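# Build an 8 cm rod train from three colours

## Task

Lay three rods of three different colours (not the green one) end to end in one straight line on the table so the line is exactly as long as the green rod, 8 cm. Length by colour in cm: blue 1, magenta 2, grey 3, orange 4, lime 5, purple 6, red 7, green 8, pink 9, turquoise 10. All three must rest flat on the table itself, touching end to end, with no step or kink, and no second train may be built.

## Robot and tools

Robot: two arms, left_arm and right_arm. Each ends in a five-finger hand; the left hand mirrors the right. Bases in the scene frame: left_arm (+0.009, +0.360, 0) m, right_arm (+0.011, -0.274, 0) m, each turned slightly about z.

Frames. Scene frame: origin at table-top height midway between the nominal bases, +z up, +x out over the table, left_arm toward +y. Fixed cameras and the table use it. Everything about an arm (reported hand pose, Hand target, offsets) uses that arm's own base frame. Hand point: 0.15 m out from the wrist face along the fingers and 0.05 m in front of the palm. Its +z runs along straight fingers, +y out of the palm, +x across the palm away from the thumb on the right hand, toward the thumb on the left. Straight fingertips reach 0.06 to 0.07 m past the point and sit 0.06 m behind it along -y. A wrist bracket on the little-finger side can strike things.

A row is 28 numbers, each in [-1, 1], always covering both arms: left_arm dx, dy, dz, rx, ry, rz; left hand thumb_turn, thumb_bend, index, middle, ring, little, force_limit, speed; then the same 14 for right_arm. The six pose numbers are an offset, not a pose: they count from that arm's Hand target as it stood when the action or move began, along its base axes. 1.0 equals 0.6 m or 180 degrees; rx, ry, rz form one rotation vector about the Hand target's position. All zeros re-requests the current Hand target. The six finger numbers are absolute targets: -1 open/straight, +1 closed; thumb_turn +1 puts the thumb opposite the fingers. force_limit maps -1..+1 to about 0..10 N at the fingertip (0..15 N for the two thumb motors). speed runs from nearly zero at -1 to full at +0.48 and above. To keep a hand unchanged, resend the eight hand numbers of its last executed row; if none yet, send its hand_measured plus hand_force_limit and hand_speed.

Tools:
- execute_actions(actions, cameras): actions is a list; each action is a table of up to 15 rows, one per 1/30 s step, and a short table repeats its final row. Every row in an action is an offset from the action's starting Hand target, not from the previous row. An empty list returns camera images.
- move(target, speed, blend, blocking, cameras): target is one 28-number row or a list of up to 15 rows, all offsets from the same starting Hand targets. The hand points travel in straight lines, ending together; the whole move is capped at 10 s. speed is the top path speed in m/s, 0.002 to 4.3, default 0.25 (turning up to twice that in rad/s); one value or one per target. blend (m) rounds corners between listed targets; 0 stops at each. blocking=false returns early while the move continues. Moves do not avoid obstacles or the other arm. Result adds a move: line with an ending such as done, off_target, moving, held or fault, plus limits=paced (pose clipped) or limits=held (steps withheld).
- wait(seconds 0 to 10): lets time pass holding commands.
- stop(): brakes a running move.
- zoom_image(camera, region [x0, y0, x1, y1] pixels, at most 504 wide and 504 high): closer look at the latest image of cam_high, cam_low, cam_left_wrist or cam_right_wrist (each 896x504).
- show_instructions(): shows reference pages.
- finished_scene(scene): ends the current scene, given its number; irreversible. The rods must stay correctly placed without the robot.

Results, per arm: end_effector_position (m) and end_effector_quat_wxyz in the base frame, Hand target, joint positions, velocities and torques, motor temperatures. Per hand, six values in motor order: hand_measured (position on the command scale), hand_stopped_by (moving, target, force, stalled, fault), hand_load_n (fingertip force, positive when pushed open; a dropped grip shows as near 0). Execute_actions results also list some step positions.

Behaviour to expect: hands often rest 1 to 3 cm (up to 5) below the commanded pose with no contact; send the gap as a new offset. Commanded orientation is clipped to 40 degrees from the measured one per step. With the thumb in front, the hand grips objects about 0.035 to 0.065 m thick; rods may need careful pinching or pushing along the table. A motor moves only when its target changes by 0.002 or more. To grip gently close at speed -0.94 or lower; to squeeze harder raise force_limit and send a more-closed target; to release send a more-open one.

Avoid: dropping rods or releasing them while moving, fast impacts with the table, letting anything leave the table, contact between the two arms or a hand closing on the other hand, heavy finger loads, sweeping a path close past an arm's own base (go round it), and prolonged stretched or stalled pushing, which overheats motors (MOTOR HOT at 85 °C; at 100 °C the arm drops). Loose objects may occasionally be nudged by outside disturbances.

Each tool is called after "Call:" as name([rows], argument=value, ...), one row to a line, values as JSON.

Reference images:

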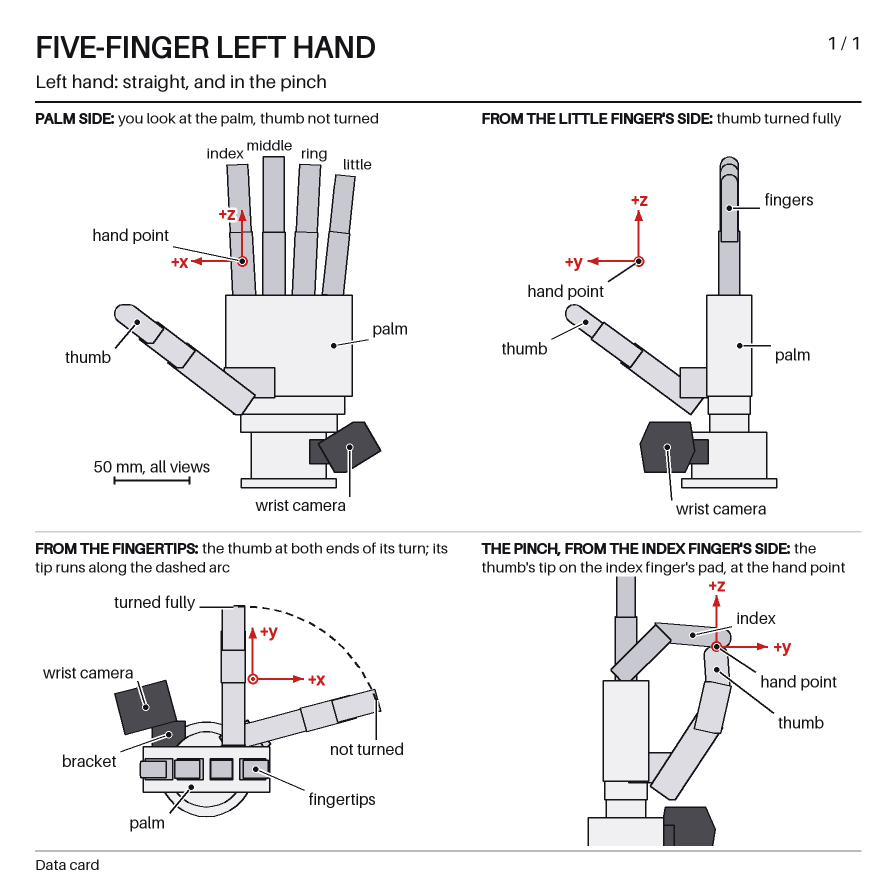

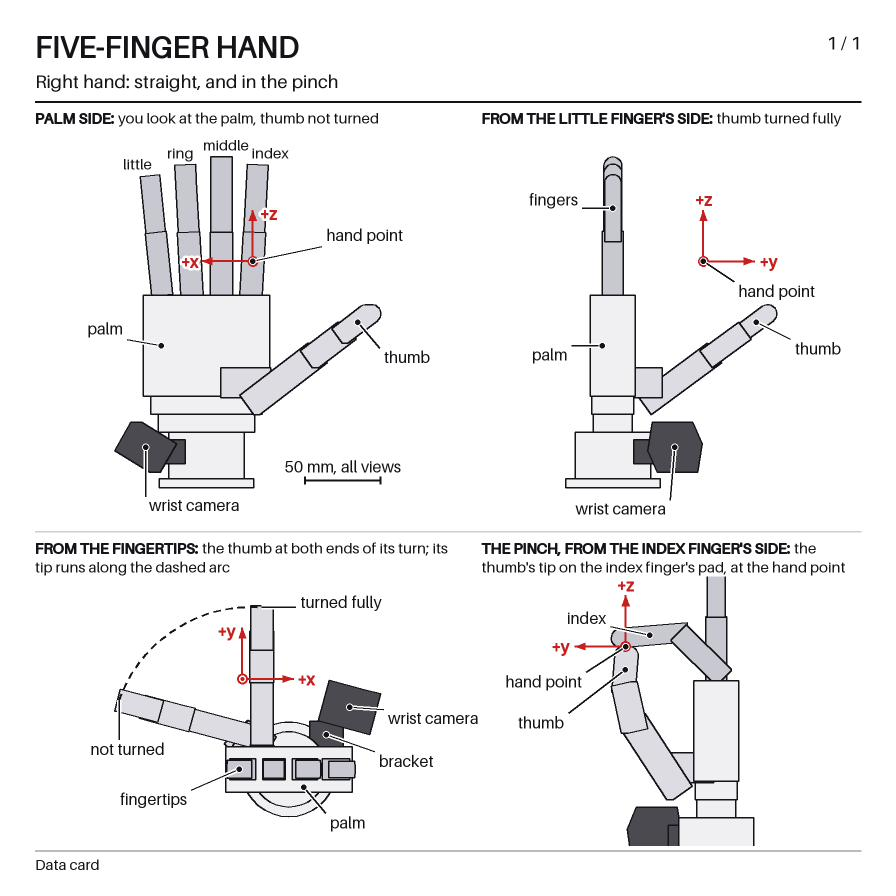

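## Session

Call:
execute_actions(actions=[])

Scene clock: 0.00 s.
left_arm: end_effector_position=(+0.2447, -0.4619, +0.3116) hand_measured=(-1.000, -1.000, -1.000, -1.000, -1.000, -1.000) hand_load_n=(+0.0, +0.0, +0.0, +0.0, +0.0, +0.0) hand_stopped_by=(target, target, target, target, target, target) hand_force_limit=0.00 hand_speed=-0.80 end_effector_quat_wxyz=(-0.039, -0.107, +0.939, -0.324) | right_arm: end_effector_position=(+0.3422, -0.1659, +0.2050) hand_measured=(-1.000, -1.000, -1.000, -1.000, -1.000, -1.000) hand_load_n=(+0.0, +0.0, +0.0, +0.5, +0.0, +0.0) hand_stopped_by=(target, target, target, target, target, target) hand_force_limit=0.00 hand_speed=-0.80 end_effector_quat_wxyz=(+0.270, +0.011, +0.920, +0.284)
Joint positions: left_arm=[-0.923 1.497 1.617 -1.135 0.385 0.31] | right_arm=[-0.941 1.456 1.055 -1.344 -0.791 0.581]
Joint velocities: within noise
Joint torques (N m): no reading
Motor temperatures (°C): left_arm=[34 35 31 27 27 27] | right_arm=[31 33 30 33 29 28]
Heat: left arm: hottest shoulder 35 °C; right arm: hottest shoulder 33 °C.
Hand target: left_arm +0.2480, -0.4662, +0.3207; -0.034, -0.104, +0.937, -0.333 | right_arm +0.3464, -0.1717, +0.2130; +0.277, +0.006, +0.921, +0.274

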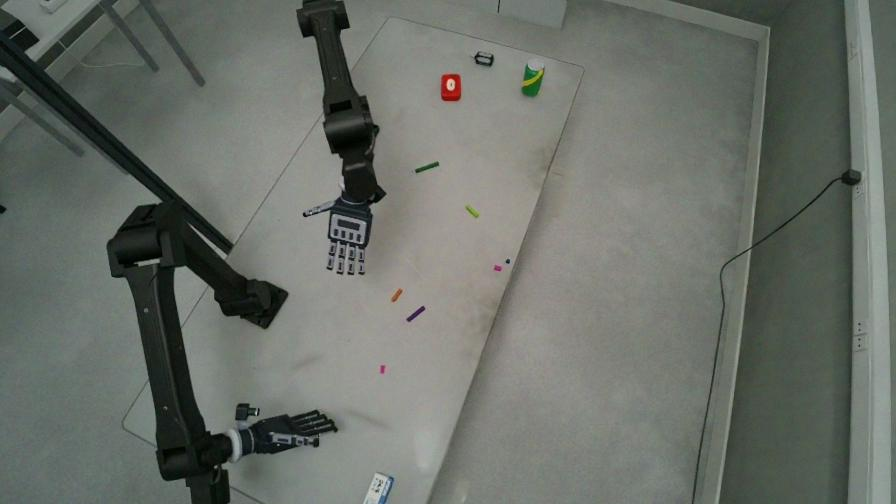

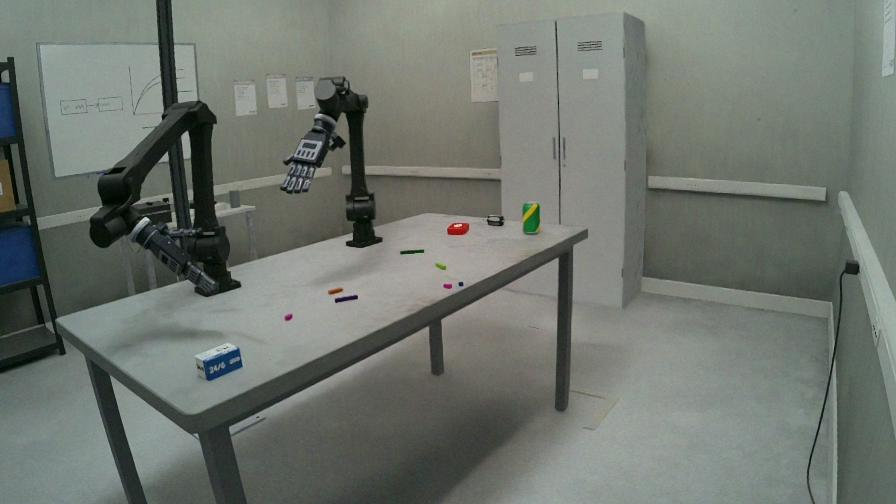

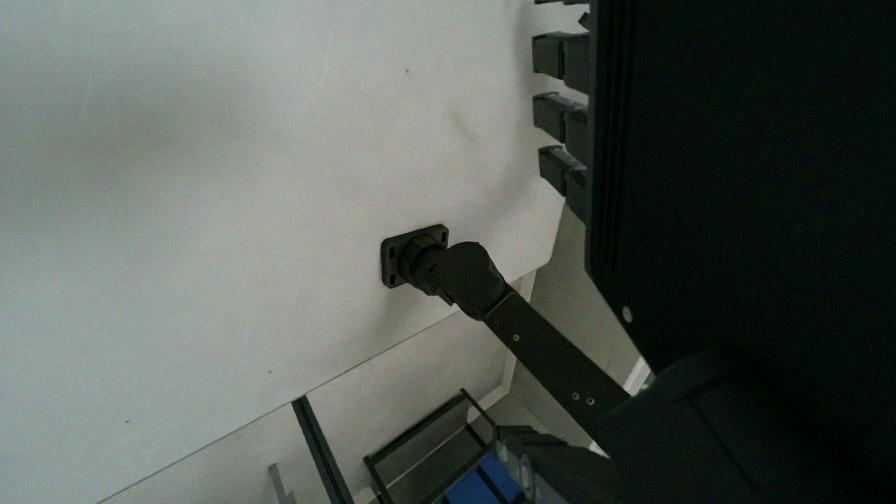

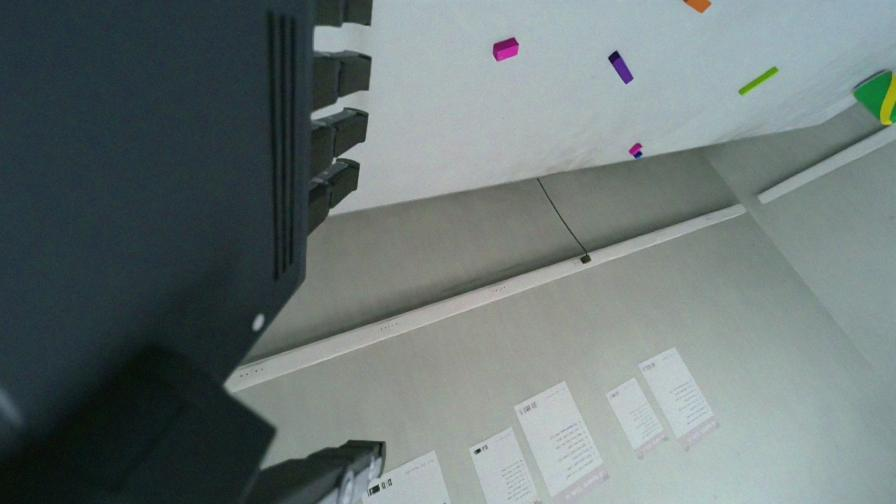

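Call:
zoom_image(camera="cam_high", region=[410, 150, 540, 290])

Call:
zoom_image(camera="cam_low", region=[380, 230, 500, 310])

Scaled by 3.600 from the camera's 896x504 image, which has a finer 1280x720 frame.

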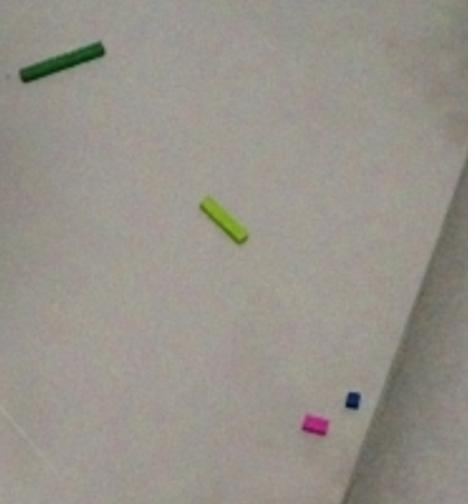

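Scaled by 4.200 from the camera's 896x504 image, which has a finer 1280x720 frame.

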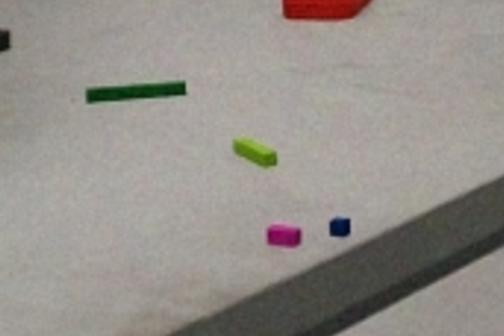

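Call:
move(target=[0.32, 0.91, 0.05, 0, 0, 0.389, -1, -1, -1, -1, -1, -1, 0.0, -0.8, -0.074, 0.688, 0.078, 0, 0, 0.361, -1, -1, -1, -1, -1, -1, 0.0, -0.8], cameras=["all"])

Scene clock: 124.43 s.
left_arm: end_effector_position=(+0.4318, +0.0784, +0.3336) hand_measured=(-1.000, -1.000, -1.000, -1.000, -1.000, -1.000) hand_load_n=(-0.5, +0.0, +0.0, +0.0, +0.0, +0.0) hand_stopped_by=(target, target, target, target, target, target) hand_force_limit=0.00 hand_speed=-0.80 end_effector_quat_wxyz=(+0.150, -0.628, +0.708, -0.287) | right_arm: end_effector_position=(+0.2855, +0.2375, +0.2481) hand_measured=(-1.000, -1.000, -1.000, -1.000, -1.000, -1.000) hand_load_n=(+0.0, +0.0, +0.0, +0.0, +0.5, +0.0) hand_stopped_by=(target, target, target, target, target, target) hand_force_limit=0.00 hand_speed=-0.80 end_effector_quat_wxyz=(+0.068, -0.485, +0.781, +0.387)
Joint positions: left_arm=[0.378 1.311 1.492 -1.234 0.427 0.383] | right_arm=[0.192 1.403 1.117 -1.48 -0.79 0.569]
Joint torques (N m): left_arm=[0.73 -7.36 12.23 0.79 0.32 0.1] | right_arm=[0.5 -8.82 13.14 0.47 -0.54 0.11]
Motor temperatures (°C): left_arm=[33 39 42 27 27 27] | right_arm=[30 35 47 33 30 28]
Heat: left arm: hottest elbow 42 °C; right arm: hottest elbow 47 °C.
Hand target: left_arm +0.4400, +0.0799, +0.3508; +0.163, -0.623, +0.707, -0.292 | right_arm +0.3020, +0.2411, +0.2598; +0.086, -0.490, +0.780, +0.381
Off the commanded pose: left_arm 0.019 m, 2 deg | right_arm 0.021 m, 2 deg.
move: off_target (left_arm, right_arm)
camera_calibration:
cam_left_wrist: T_world_to_cam=[[0.736123, -0.233818, 0.635179, -0.518442], [-0.591757, -0.677857, 0.436272, 0.158143], [0.328552, -0.697021, -0.63735, 0.239475], [0, 0, 0, 1]] pos_world=[0.396539, 0.152896, 0.412939]
cam_right_wrist: T_world_to_cam=[[-0.930537, 0.0751765, 0.358399, 0.164551], [0.363837, 0.30077, 0.881567, -0.393916], [-0.0415226, 0.950729, -0.30723, -0.0274236], [0, 0, 0, 1]] pos_world=[0.295303, 0.13218, 0.279863]

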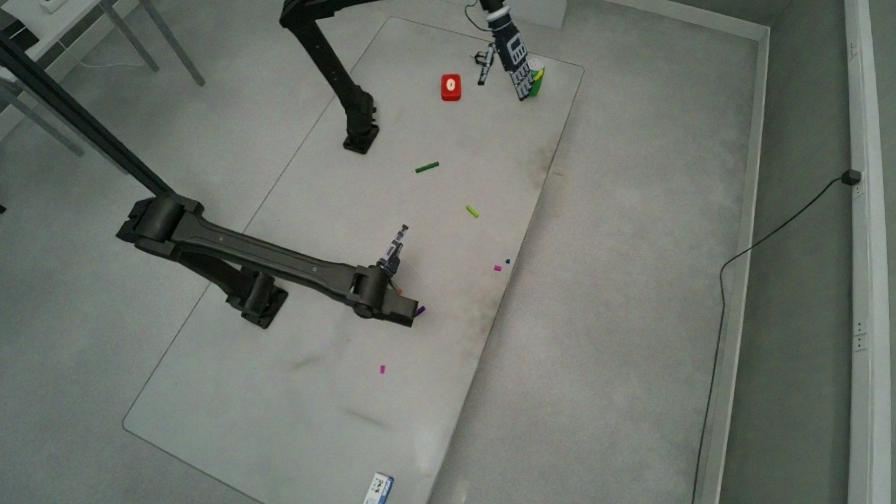

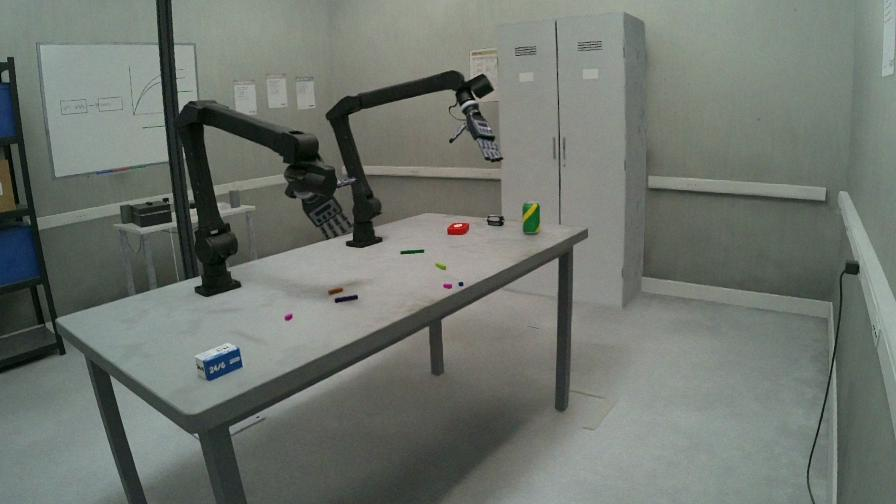

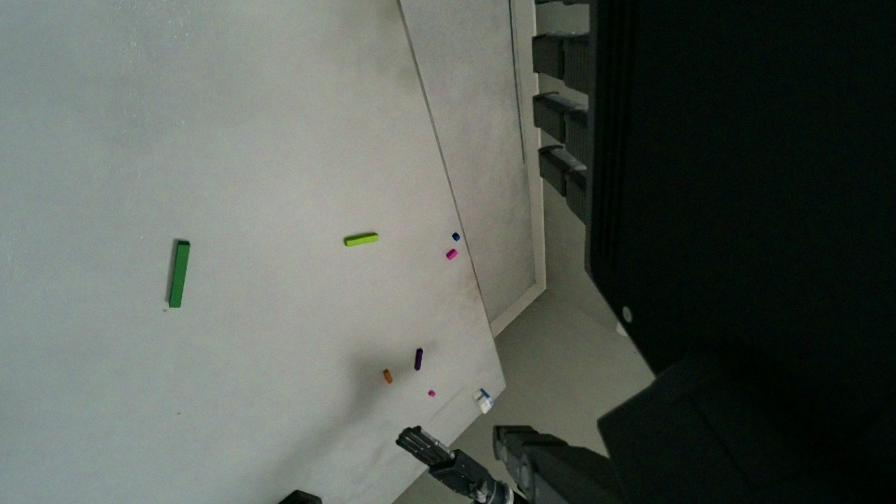

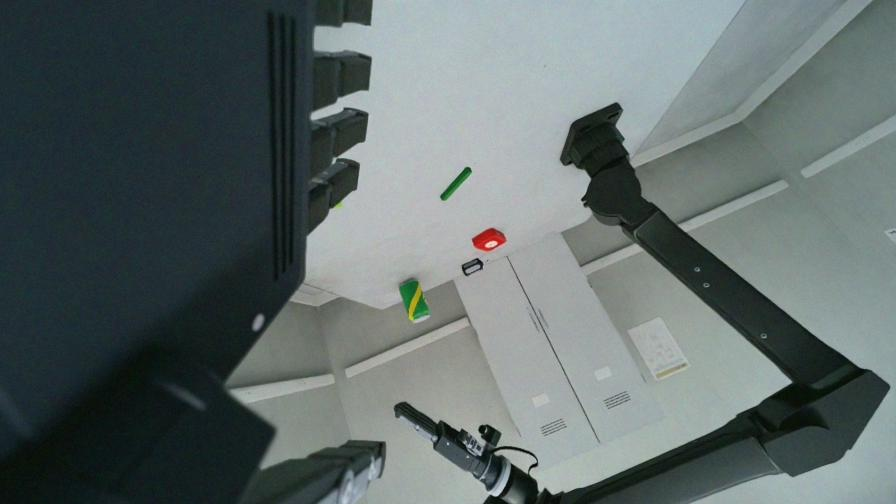

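Call:
move([
  [0, 0, 0, 0, 0, 0, -1, -1, -1, -1, -1, -1, 0.0, -0.8, 0.097, 0.165, 0.0, 0.0793, -0.6764, 0.1467, 1, 0, -0.15, -0.15, -1, -1, -0.5, 0.0],
  [0, 0, 0, 0, 0, 0, -1, -1, -1, -1, -1, -1, 0.0, -0.8, 0.197, 0.298, -0.1, 0.0793, -0.6764, 0.1467, 1, 0, -0.15, -0.15, -1, -1, -0.5, 0.0],
], cameras=["all"])

Scene clock: 144.30 s.
left_arm: end_effector_position=(+0.4318, +0.0784, +0.3336) hand_measured=(-1.000, -1.000, -1.000, -1.000, -1.000, -1.000) hand_load_n=(+0.0, +0.0, +0.0, +0.0, +0.0, +0.0) hand_stopped_by=(target, target, target, target, target, target) hand_force_limit=0.00 hand_speed=-0.80 end_effector_quat_wxyz=(+0.150, -0.628, +0.708, -0.287) | right_arm: end_effector_position=(+0.4069, +0.4074, +0.1714) hand_measured=(+1.000, +0.000, -0.150, -0.150, -1.000, -1.000) hand_load_n=(+0.0, +0.0, +0.0, +0.0, +0.0, +0.0) hand_stopped_by=(target, target, target, target, target, target) hand_force_limit=-0.50 hand_speed=0.00 end_effector_quat_wxyz=(+0.674, -0.706, +0.174, -0.134)
Joint positions: left_arm=[0.378 1.311 1.492 -1.234 0.427 0.383] | right_arm=[0.556 1.521 0.751 0.703 -0.575 0.008]
Joint torques (N m): left_arm=[0.56 -7.59 12.19 0.85 0.31 0.08] | right_arm=[1.2 -11.69 12.59 2.63 0.27 -0.09]
Motor temperatures (°C): left_arm=[33 39 49 27 27 27] | right_arm=[30 36 49 33 30 28]
Heat: left arm: hottest elbow 49 °C; right arm: hottest elbow 49 °C.
Hand target: left_arm +0.4400, +0.0799, +0.3508; +0.163, -0.623, +0.707, -0.292 | right_arm +0.4202, +0.4200, +0.1998; +0.691, -0.690, +0.153, -0.153
Off the commanded pose: left_arm 0.019 m, 2 deg | right_arm 0.034 m, 4 deg.
move: off_target (left_arm, right_arm)
camera_calibration:
cam_left_wrist: T_world_to_cam=[[0.736123, -0.233818, 0.635179, -0.518442], [-0.591757, -0.677857, 0.436272, 0.158143], [0.328552, -0.697021, -0.63735, 0.239475], [0, 0, 0, 1]] pos_world=[0.396539, 0.152896, 0.412939]
cam_right_wrist: T_world_to_cam=[[0.19341, -0.0917604, -0.976818, 0.13178], [-0.976747, -0.111883, -0.182886, 0.474498], [-0.0925077, 0.989476, -0.111266, -0.23606], [0, 0, 0, 1]] pos_world=[0.41614, 0.298756, 0.189239]

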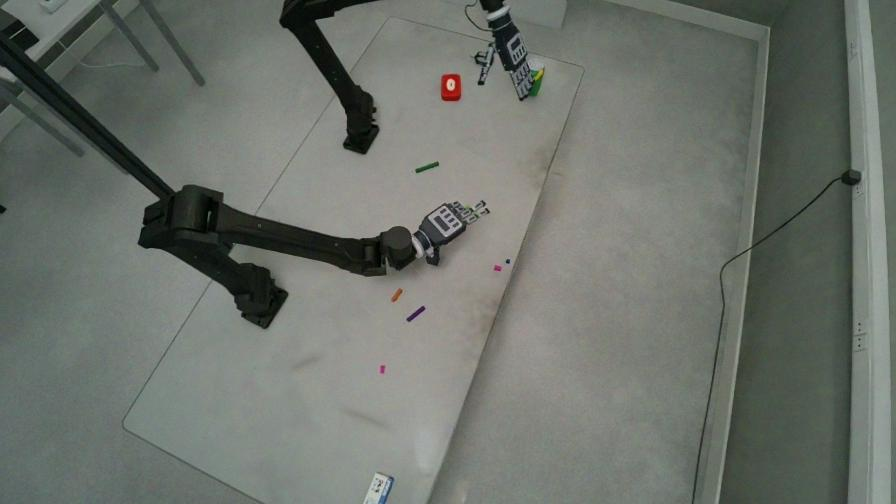

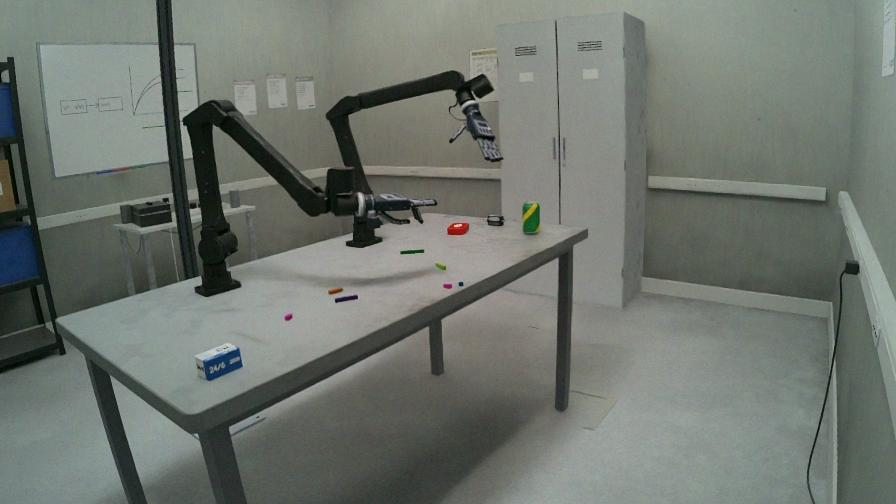

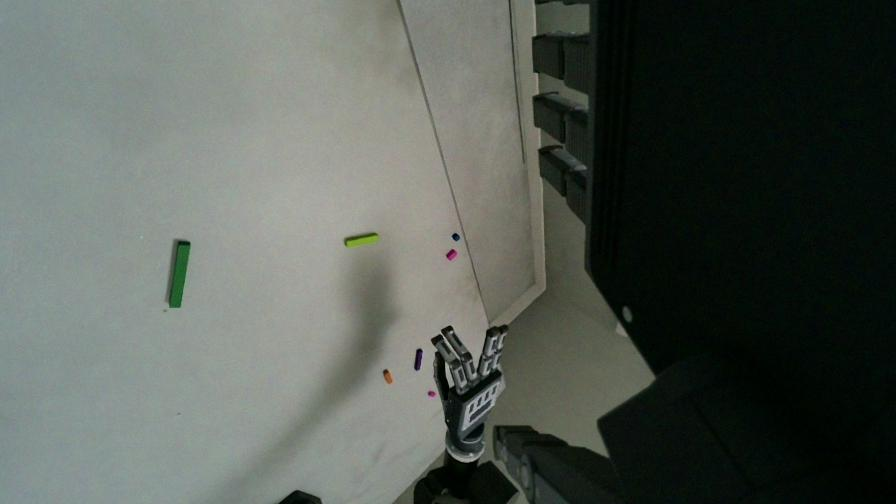

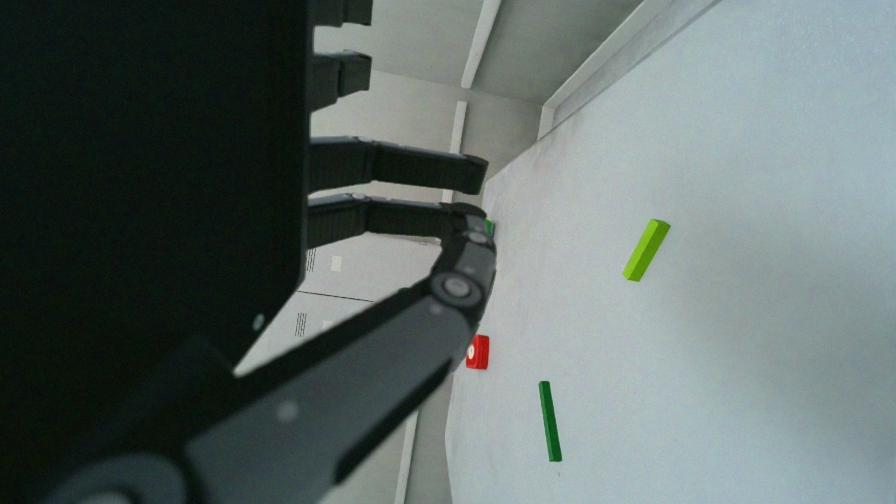

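Call:
zoom_image(camera="cam_right_wrist", region=[300, 120, 550, 320])

Scaled by 2.016 from the camera's 896x504 image, which has a finer 1280x720 frame.

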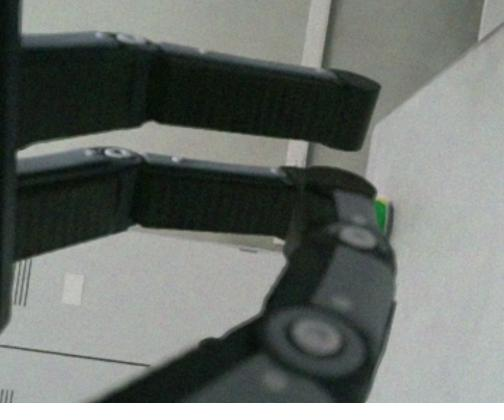

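Call:
move(target=[0, 0, 0, 0, 0, 0, -1, -1, -1, -1, -1, -1, 0.0, -0.8, 0.225, -0.1, -0.07, -0.028, 0, 0.111, 1, 0, -0.15, -0.15, -1, -1, -0.5, 0.0], cameras=["all"])

Scene clock: 157.30 s.
left_arm: end_effector_position=(+0.4318, +0.0784, +0.3336) hand_measured=(-1.000, -1.000, -1.000, -1.000, -1.000, -1.000) hand_load_n=(+0.0, +0.5, +0.0, +0.0, +0.0, +0.0) hand_stopped_by=(target, target, target, target, target, target) hand_force_limit=0.00 hand_speed=-0.80 end_effector_quat_wxyz=(+0.150, -0.628, +0.708, -0.287) | right_arm: end_effector_position=(+0.5398, +0.3548, +0.1406) hand_measured=(+1.000, +0.000, -0.150, -0.150, -1.000, -1.000) hand_load_n=(+0.0, +0.0, +0.0, +0.0, +0.0, +0.0) hand_stopped_by=(target, target, target, target, target, target) hand_force_limit=-0.50 hand_speed=0.00 end_effector_quat_wxyz=(-0.672, +0.739, -0.041, +0.023)
Joint positions: left_arm=[0.378 1.311 1.492 -1.234 0.427 0.383] | right_arm=[0.29 1.886 1.234 0.395 -1.18 -0.217]
Joint torques (N m): left_arm=[0.44 -7.41 12.16 0.87 0.3 0.11] | right_arm=[0.62 -17.08 13.22 1.28 -0.21 -0.1]
Heat: left arm: hottest elbow 51 °C; right arm: hottest elbow 49 °C.
Hand target: left_arm +0.4400, +0.0799, +0.3508; +0.163, -0.623, +0.707, -0.292 | right_arm +0.5552, +0.3599, +0.1578; -0.676, +0.736, -0.024, +0.037
Off the commanded pose: left_arm 0.019 m, 2 deg | right_arm 0.024 m, 3 deg.
move: off_target (left_arm, right_arm)
camera_calibration:
cam_left_wrist: T_world_to_cam=[[0.736123, -0.233818, 0.635179, -0.518442], [-0.591757, -0.677857, 0.436272, 0.158143], [0.328552, -0.697021, -0.63735, 0.239475], [0, 0, 0, 1]] pos_world=[0.396539, 0.152896, 0.412939]
cam_right_wrist: T_world_to_cam=[[0.232086, -0.0611219, -0.970773, 0.0385313], [-0.87493, -0.449196, -0.18089, 0.657245], [-0.425011, 0.89134, -0.157729, 0.0456789], [0, 0, 0, 1]] pos_world=[0.585515, 0.256872, 0.163499]

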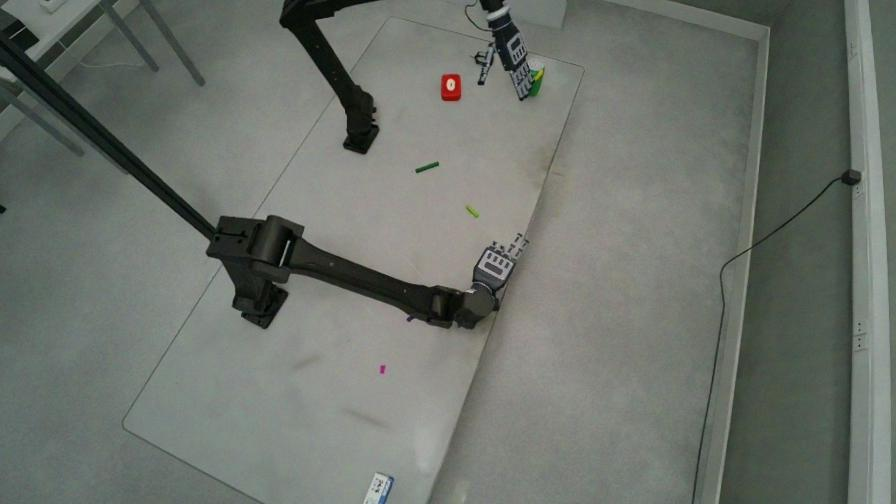

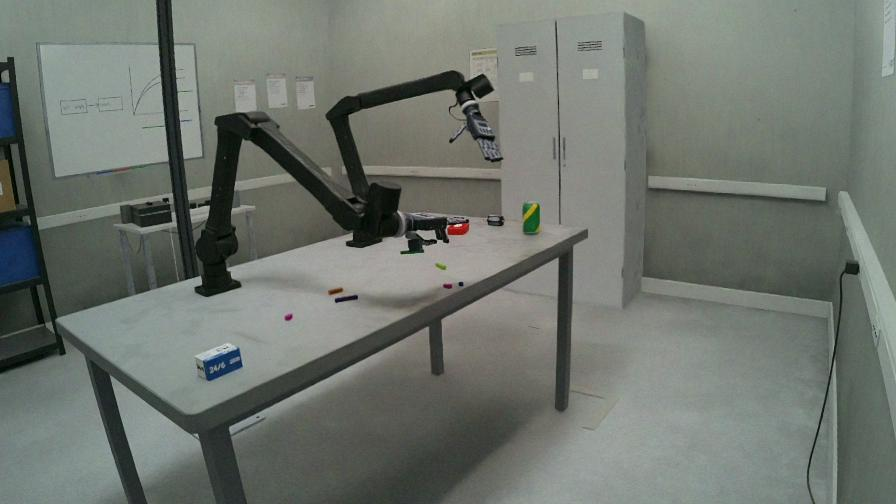

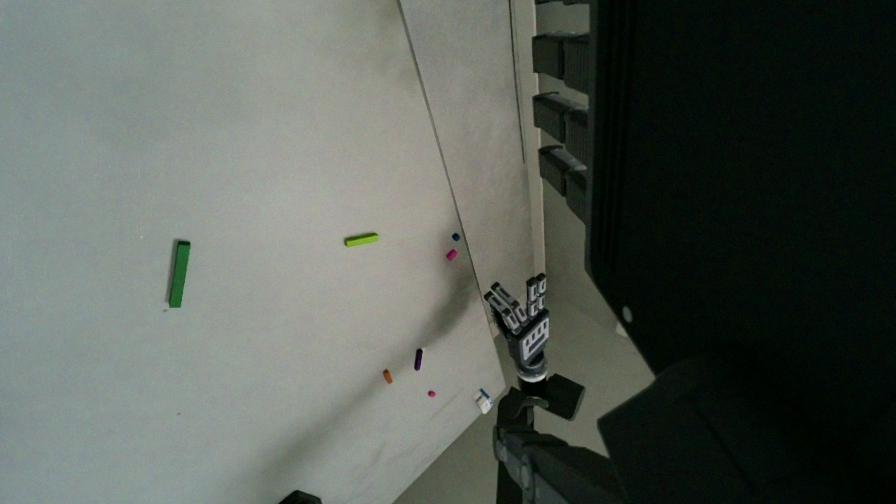

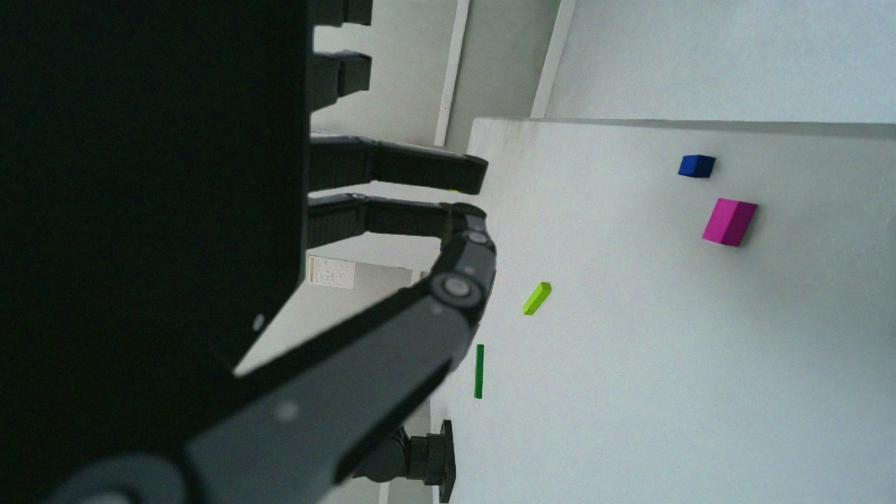

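Call:
zoom_image(camera="cam_right_wrist", region=[640, 120, 800, 270])

Scaled by 3.150 from the camera's 896x504 image, which has a finer 1280x720 frame.

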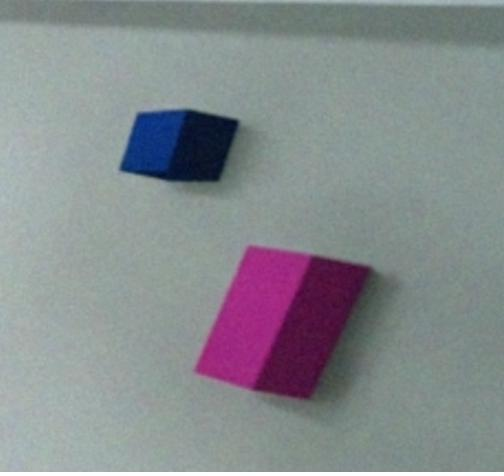

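Call:
move(target=[0, 0, 0, 0, 0, 0, -1, -1, -1, -1, -1, -1, 0.0, -0.8, 0.023, 0.038, -0.135, 0, 0, 0.028, 1, 0, -0.15, -0.15, -1, -1, -0.5, 0.0], cameras=["cam_right_wrist", "cam_low"], speed=0.15)

Scene clock: 180.37 s.
left_arm: end_effector_position=(+0.4318, +0.0784, +0.3336) hand_measured=(-1.000, -1.000, -1.000, -1.000, -1.000, -1.000) hand_load_n=(-0.5, +0.0, +0.0, +0.0, +0.0, +0.0) hand_stopped_by=(target, target, target, target, target, target) hand_force_limit=0.00 hand_speed=-0.80 end_effector_quat_wxyz=(+0.150, -0.628, +0.708, -0.287) | right_arm: end_effector_position=(+0.5540, +0.3724, +0.0584) hand_measured=(+1.000, +0.000, -0.150, -0.150, -1.000, -1.000) hand_load_n=(+0.0, +0.0, +0.0, +0.0, +0.0, +0.0) hand_stopped_by=(target, target, target, target, target, target) hand_force_limit=-0.50 hand_speed=0.00 end_effector_quat_wxyz=(-0.669, +0.742, -0.019, -0.014)
Joint positions: left_arm=[0.378 1.311 1.492 -1.234 0.427 0.383] | right_arm=[0.306 2.092 1.327 0.438 -1.243 -0.264]
Joint torques (N m): left_arm=[0.56 -7.41 12.18 0.77 0.31 0.08] | right_arm=[1.2 -19.49 11.96 2.19 -0.25 -0.1]
Motor temperatures (°C): left_arm=[33 39 54 27 27 27] | right_arm=[30 36 53 32 30 28]
Heat: left arm: hottest elbow 54 °C; right arm: hottest elbow 53 °C.
Hand target: left_arm +0.4400, +0.0799, +0.3508; +0.163, -0.623, +0.707, -0.292 | right_arm +0.5690, +0.3828, +0.0769; -0.677, +0.736, +0.008, +0.007
Off the commanded pose: left_arm 0.019 m, 2 deg | right_arm 0.026 m, 4 deg.
move: off_target (left_arm, right_arm)
camera_calibration:
cam_right_wrist: T_world_to_cam=[[0.212852, -0.0478797, -0.975911, -0.0374892], [-0.839566, -0.519893, -0.157607, 0.668093], [-0.499823, 0.852889, -0.150858, 0.0784073], [0, 0, 0, 1]] pos_world=[0.608078, 0.278669, 0.0805386]
Images, in order (width x height): cam_low 896x504, cam_right_wrist 896x504.

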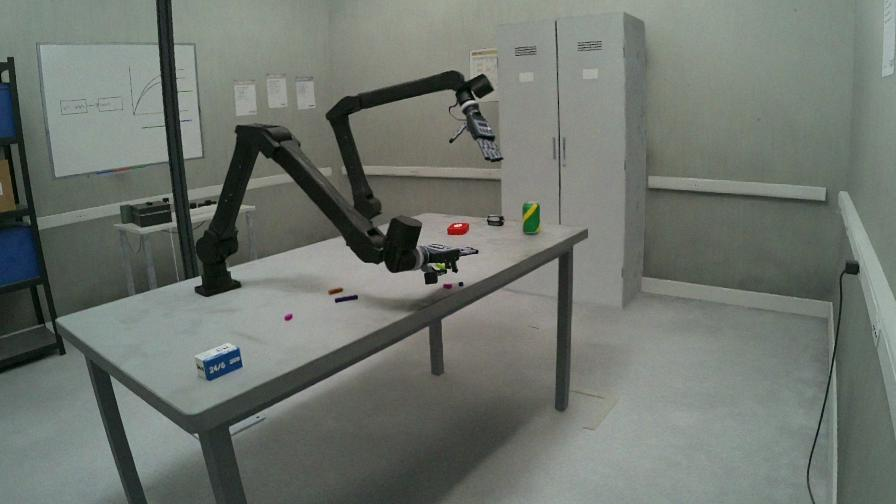

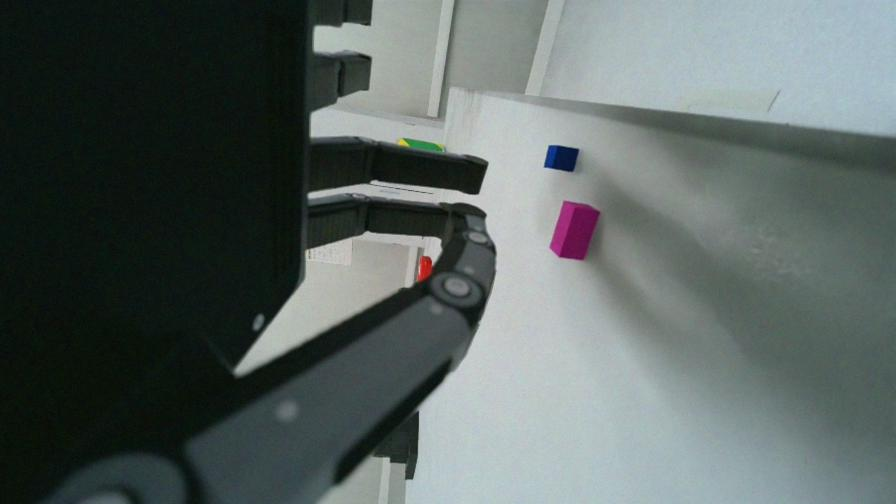

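Call:
zoom_image(camera="cam_right_wrist", region=[420, 120, 640, 300])

Scaled by 2.291 from the camera's 896x504 image, which has a finer 1280x720 frame.

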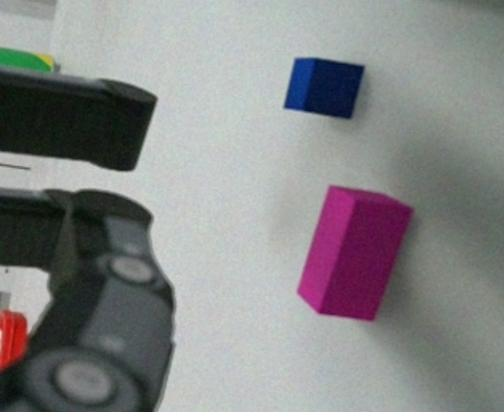

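Call:
move(target=[0, 0, 0, 0, 0, 0, -1, -1, -1, -1, -1, -1, 0.0, -0.8, 0.0, 0.005, -0.035, 0, 0, 0, 1, 0, -0.15, -0.15, -1, -1, -0.5, 0.0], cameras=["cam_right_wrist"], speed=0.08)

Call:
zoom_image(camera="cam_right_wrist", region=[380, 120, 600, 300])

Scene clock: 191.20 s.
left_arm: end_effector_position=(+0.4318, +0.0784, +0.3336) hand_measured=(-1.000, -1.000, -1.000, -1.000, -1.000, -1.000) hand_load_n=(+0.0, +0.0, +0.0, +0.0, +0.0, +0.0) hand_stopped_by=(target, target, target, target, target, target) hand_force_limit=0.00 hand_speed=-0.80 end_effector_quat_wxyz=(+0.150, -0.628, +0.708, -0.287) | right_arm: end_effector_position=(+0.5551, +0.3748, +0.0470) hand_measured=(+1.000, +0.000, -0.150, -0.150, -1.000, -1.000) hand_load_n=(+0.0, +0.5, +0.0, +0.0, +0.0, +0.0) hand_stopped_by=(target, target, target, target, target, target) hand_force_limit=-0.50 hand_speed=0.00 end_effector_quat_wxyz=(-0.672, +0.741, -0.012, -0.008)
Joint positions: left_arm=[0.378 1.311 1.492 -1.234 0.427 0.383] | right_arm=[0.309 2.117 1.327 0.48 -1.243 -0.264]
Joint torques (N m): left_arm=[0.44 -7.47 12.15 0.84 0.29 0.09] | right_arm=[1.38 -18.2 11.85 2.21 -0.05 -0.08]
Motor temperatures (°C): left_arm=[33 39 55 27 27 27] | right_arm=[30 37 51 32 30 28]
Heat: left arm: hottest elbow 55 °C; right arm: hottest elbow 51 °C.
Hand target: left_arm +0.4400, +0.0799, +0.3508; +0.163, -0.623, +0.707, -0.292 | right_arm +0.5690, +0.3858, +0.0558; -0.677, +0.736, +0.008, +0.007
Off the commanded pose: left_arm 0.019 m, 2 deg | right_arm 0.020 m, 3 deg.
move: off_target (left_arm, right_arm)
camera_calibration:
cam_right_wrist: T_world_to_cam=[[0.229326, -0.042198, -0.972435, -0.0601139], [-0.835193, -0.521596, -0.174327, 0.667404], [-0.499862, 0.852148, -0.154859, 0.0757189], [0, 0, 0, 1]] pos_world=[0.609046, 0.281055, 0.0696151]
Images, in order (width x height): cam_right_wrist 896x504.

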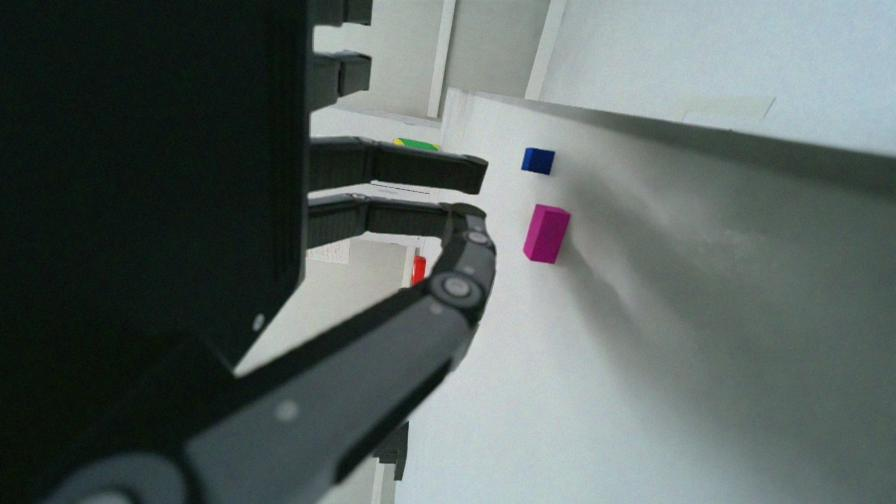

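Scaled by 2.291 from the camera's 896x504 image, which has a finer 1280x720 frame.

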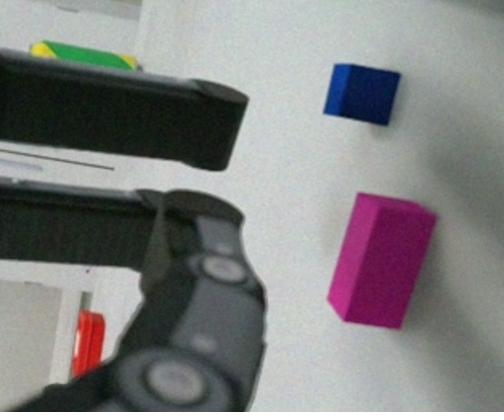

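Call:
move(target=[0, 0, 0, 0, 0, 0, -1, -1, -1, -1, -1, -1, 0.0, -0.8, 0.0, 0.0, -0.03, 0, 0, 0, 1, 0, -0.15, -0.15, -1, -1, -0.5, 0.0], cameras=["cam_right_wrist"], speed=0.05)

Call:
zoom_image(camera="cam_right_wrist", region=[380, 120, 600, 300])

Scene clock: 194.30 s.
left_arm: end_effector_position=(+0.4318, +0.0784, +0.3336) hand_measured=(-1.000, -1.000, -1.000, -1.000, -1.000, -1.000) hand_load_n=(+0.0, +0.0, +0.0, +0.0, +0.0, +0.0) hand_stopped_by=(target, target, target, target, target, target) hand_force_limit=0.00 hand_speed=-0.80 end_effector_quat_wxyz=(+0.150, -0.628, +0.708, -0.287) | right_arm: end_effector_position=(+0.5555, +0.3749, +0.0298) hand_measured=(+1.000, +0.000, -0.150, -0.150, -1.000, -1.000) hand_load_n=(+0.0, +0.0, +0.0, +0.0, +0.0, -0.5) hand_stopped_by=(target, target, target, target, target, target) hand_force_limit=-0.50 hand_speed=0.00 end_effector_quat_wxyz=(-0.672, +0.741, -0.012, -0.008)
Joint positions: left_arm=[0.378 1.311 1.492 -1.234 0.427 0.383] | right_arm=[0.309 2.15 1.327 0.515 -1.243 -0.264]
Joint torques (N m): left_arm=[0.21 -7.65 12.19 0.81 0.3 0.08] | right_arm=[1.38 -18.37 11.3 2.21 -0.05 -0.07]
Motor temperatures (°C): left_arm=[33 39 55 27 27 27] | right_arm=[30 38 51 32 30 28]
Heat: left arm: hottest elbow 55 °C; right arm: hottest elbow 51 °C.
Hand target: left_arm +0.4400, +0.0799, +0.3508; +0.163, -0.623, +0.707, -0.292 | right_arm +0.5690, +0.3858, +0.0378; -0.677, +0.736, +0.008, +0.007
Off the commanded pose: left_arm 0.019 m, 2 deg | right_arm 0.019 m, 3 deg.
move: off_target (left_arm, right_arm)
camera_calibration:
cam_right_wrist: T_world_to_cam=[[0.230283, -0.0418628, -0.972223, -0.0776169], [-0.835012, -0.521551, -0.175326, 0.66472], [-0.499724, 0.852192, -0.15506, 0.073084], [0, 0, 0, 1]] pos_world=[0.609445, 0.281154, 0.0524139]
Images, in order (width x height): cam_right_wrist 896x504.

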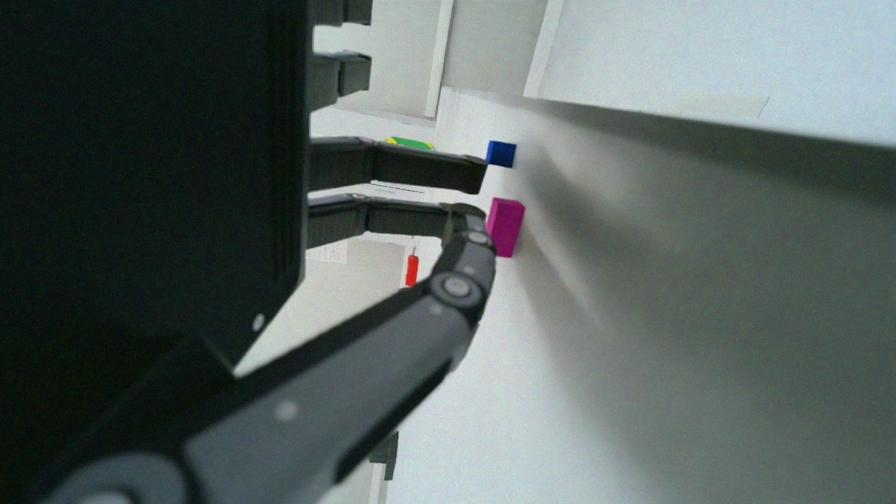

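Scaled by 2.291 from the camera's 896x504 image, which has a finer 1280x720 frame.

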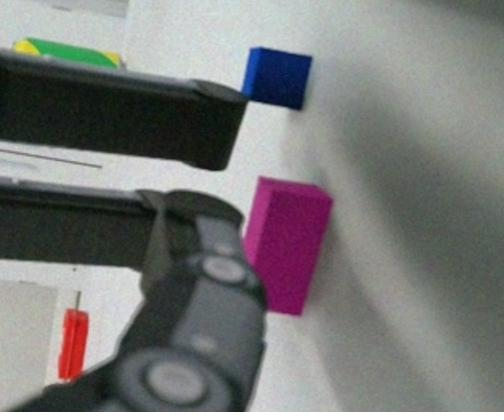

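Call:
move(target=[0, 0, 0, 0, 0, 0, -1, -1, -1, -1, -1, -1, 0.0, -0.8, -0.003, 0.0, -0.012, 0, 0, 0, 1, 0, -0.15, -0.15, -1, -1, -0.5, 0.0], cameras=["cam_right_wrist"], speed=0.05)

Call:
zoom_image(camera="cam_right_wrist", region=[380, 120, 600, 300])

Scene clock: 208.00 s.
left_arm: end_effector_position=(+0.4318, +0.0784, +0.3336) hand_measured=(-1.000, -1.000, -1.000, -1.000, -1.000, -1.000) hand_load_n=(-0.5, +0.0, +0.0, +0.0, +0.0, +0.0) hand_stopped_by=(target, target, target, target, target, target) hand_force_limit=0.00 hand_speed=-0.80 end_effector_quat_wxyz=(+0.150, -0.628, +0.708, -0.287) | right_arm: end_effector_position=(+0.5564, +0.3755, +0.0279) hand_measured=(+1.000, +0.000, -0.150, -0.150, -1.000, -1.000) hand_load_n=(+0.0, +0.0, +0.0, +0.0, +0.0, +0.0) hand_stopped_by=(target, target, target, target, target, target) hand_force_limit=-0.50 hand_speed=0.00 end_effector_quat_wxyz=(-0.673, +0.740, -0.008, -0.004)
Joint positions: left_arm=[0.378 1.311 1.492 -1.234 0.427 0.383] | right_arm=[0.31 2.156 1.327 0.531 -1.243 -0.264]
Joint torques (N m): left_arm=[0.21 -7.53 12.16 0.9 0.31 0.07] | right_arm=[1.44 -18.2 10.84 2.24 0 -0.07]
Motor temperatures (°C): left_arm=[33 38 56 27 27 27] | right_arm=[30 40 49 32 29 28]
Heat: left arm: hottest elbow 56 °C; right arm: hottest elbow 49 °C.
Hand target: left_arm +0.4400, +0.0799, +0.3508; +0.163, -0.623, +0.707, -0.292 | right_arm +0.5673, +0.3857, +0.0307; -0.677, +0.736, +0.008, +0.008
Off the commanded pose: left_arm 0.019 m, 2 deg | right_arm 0.015 m, 2 deg.
move: off_target (left_arm, right_arm)
camera_calibration:
cam_right_wrist: T_world_to_cam=[[0.24055, -0.0385356, -0.969872, -0.0867417], [-0.832915, -0.521253, -0.185871, 0.664422], [-0.498386, 0.852531, -0.157484, 0.0719501], [0, 0, 0, 1]] pos_world=[0.610131, 0.28165, 0.0506992]
Images, in order (width x height): cam_right_wrist 896x504.

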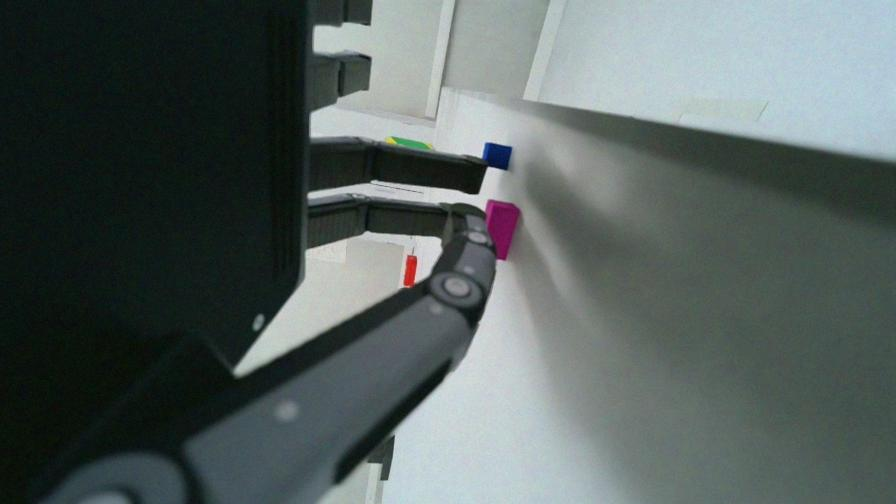

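Scaled by 2.291 from the camera's 896x504 image, which has a finer 1280x720 frame.

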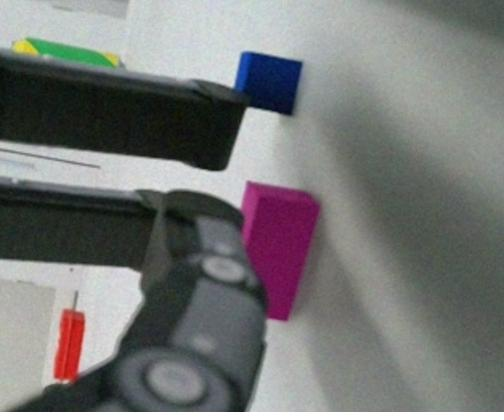

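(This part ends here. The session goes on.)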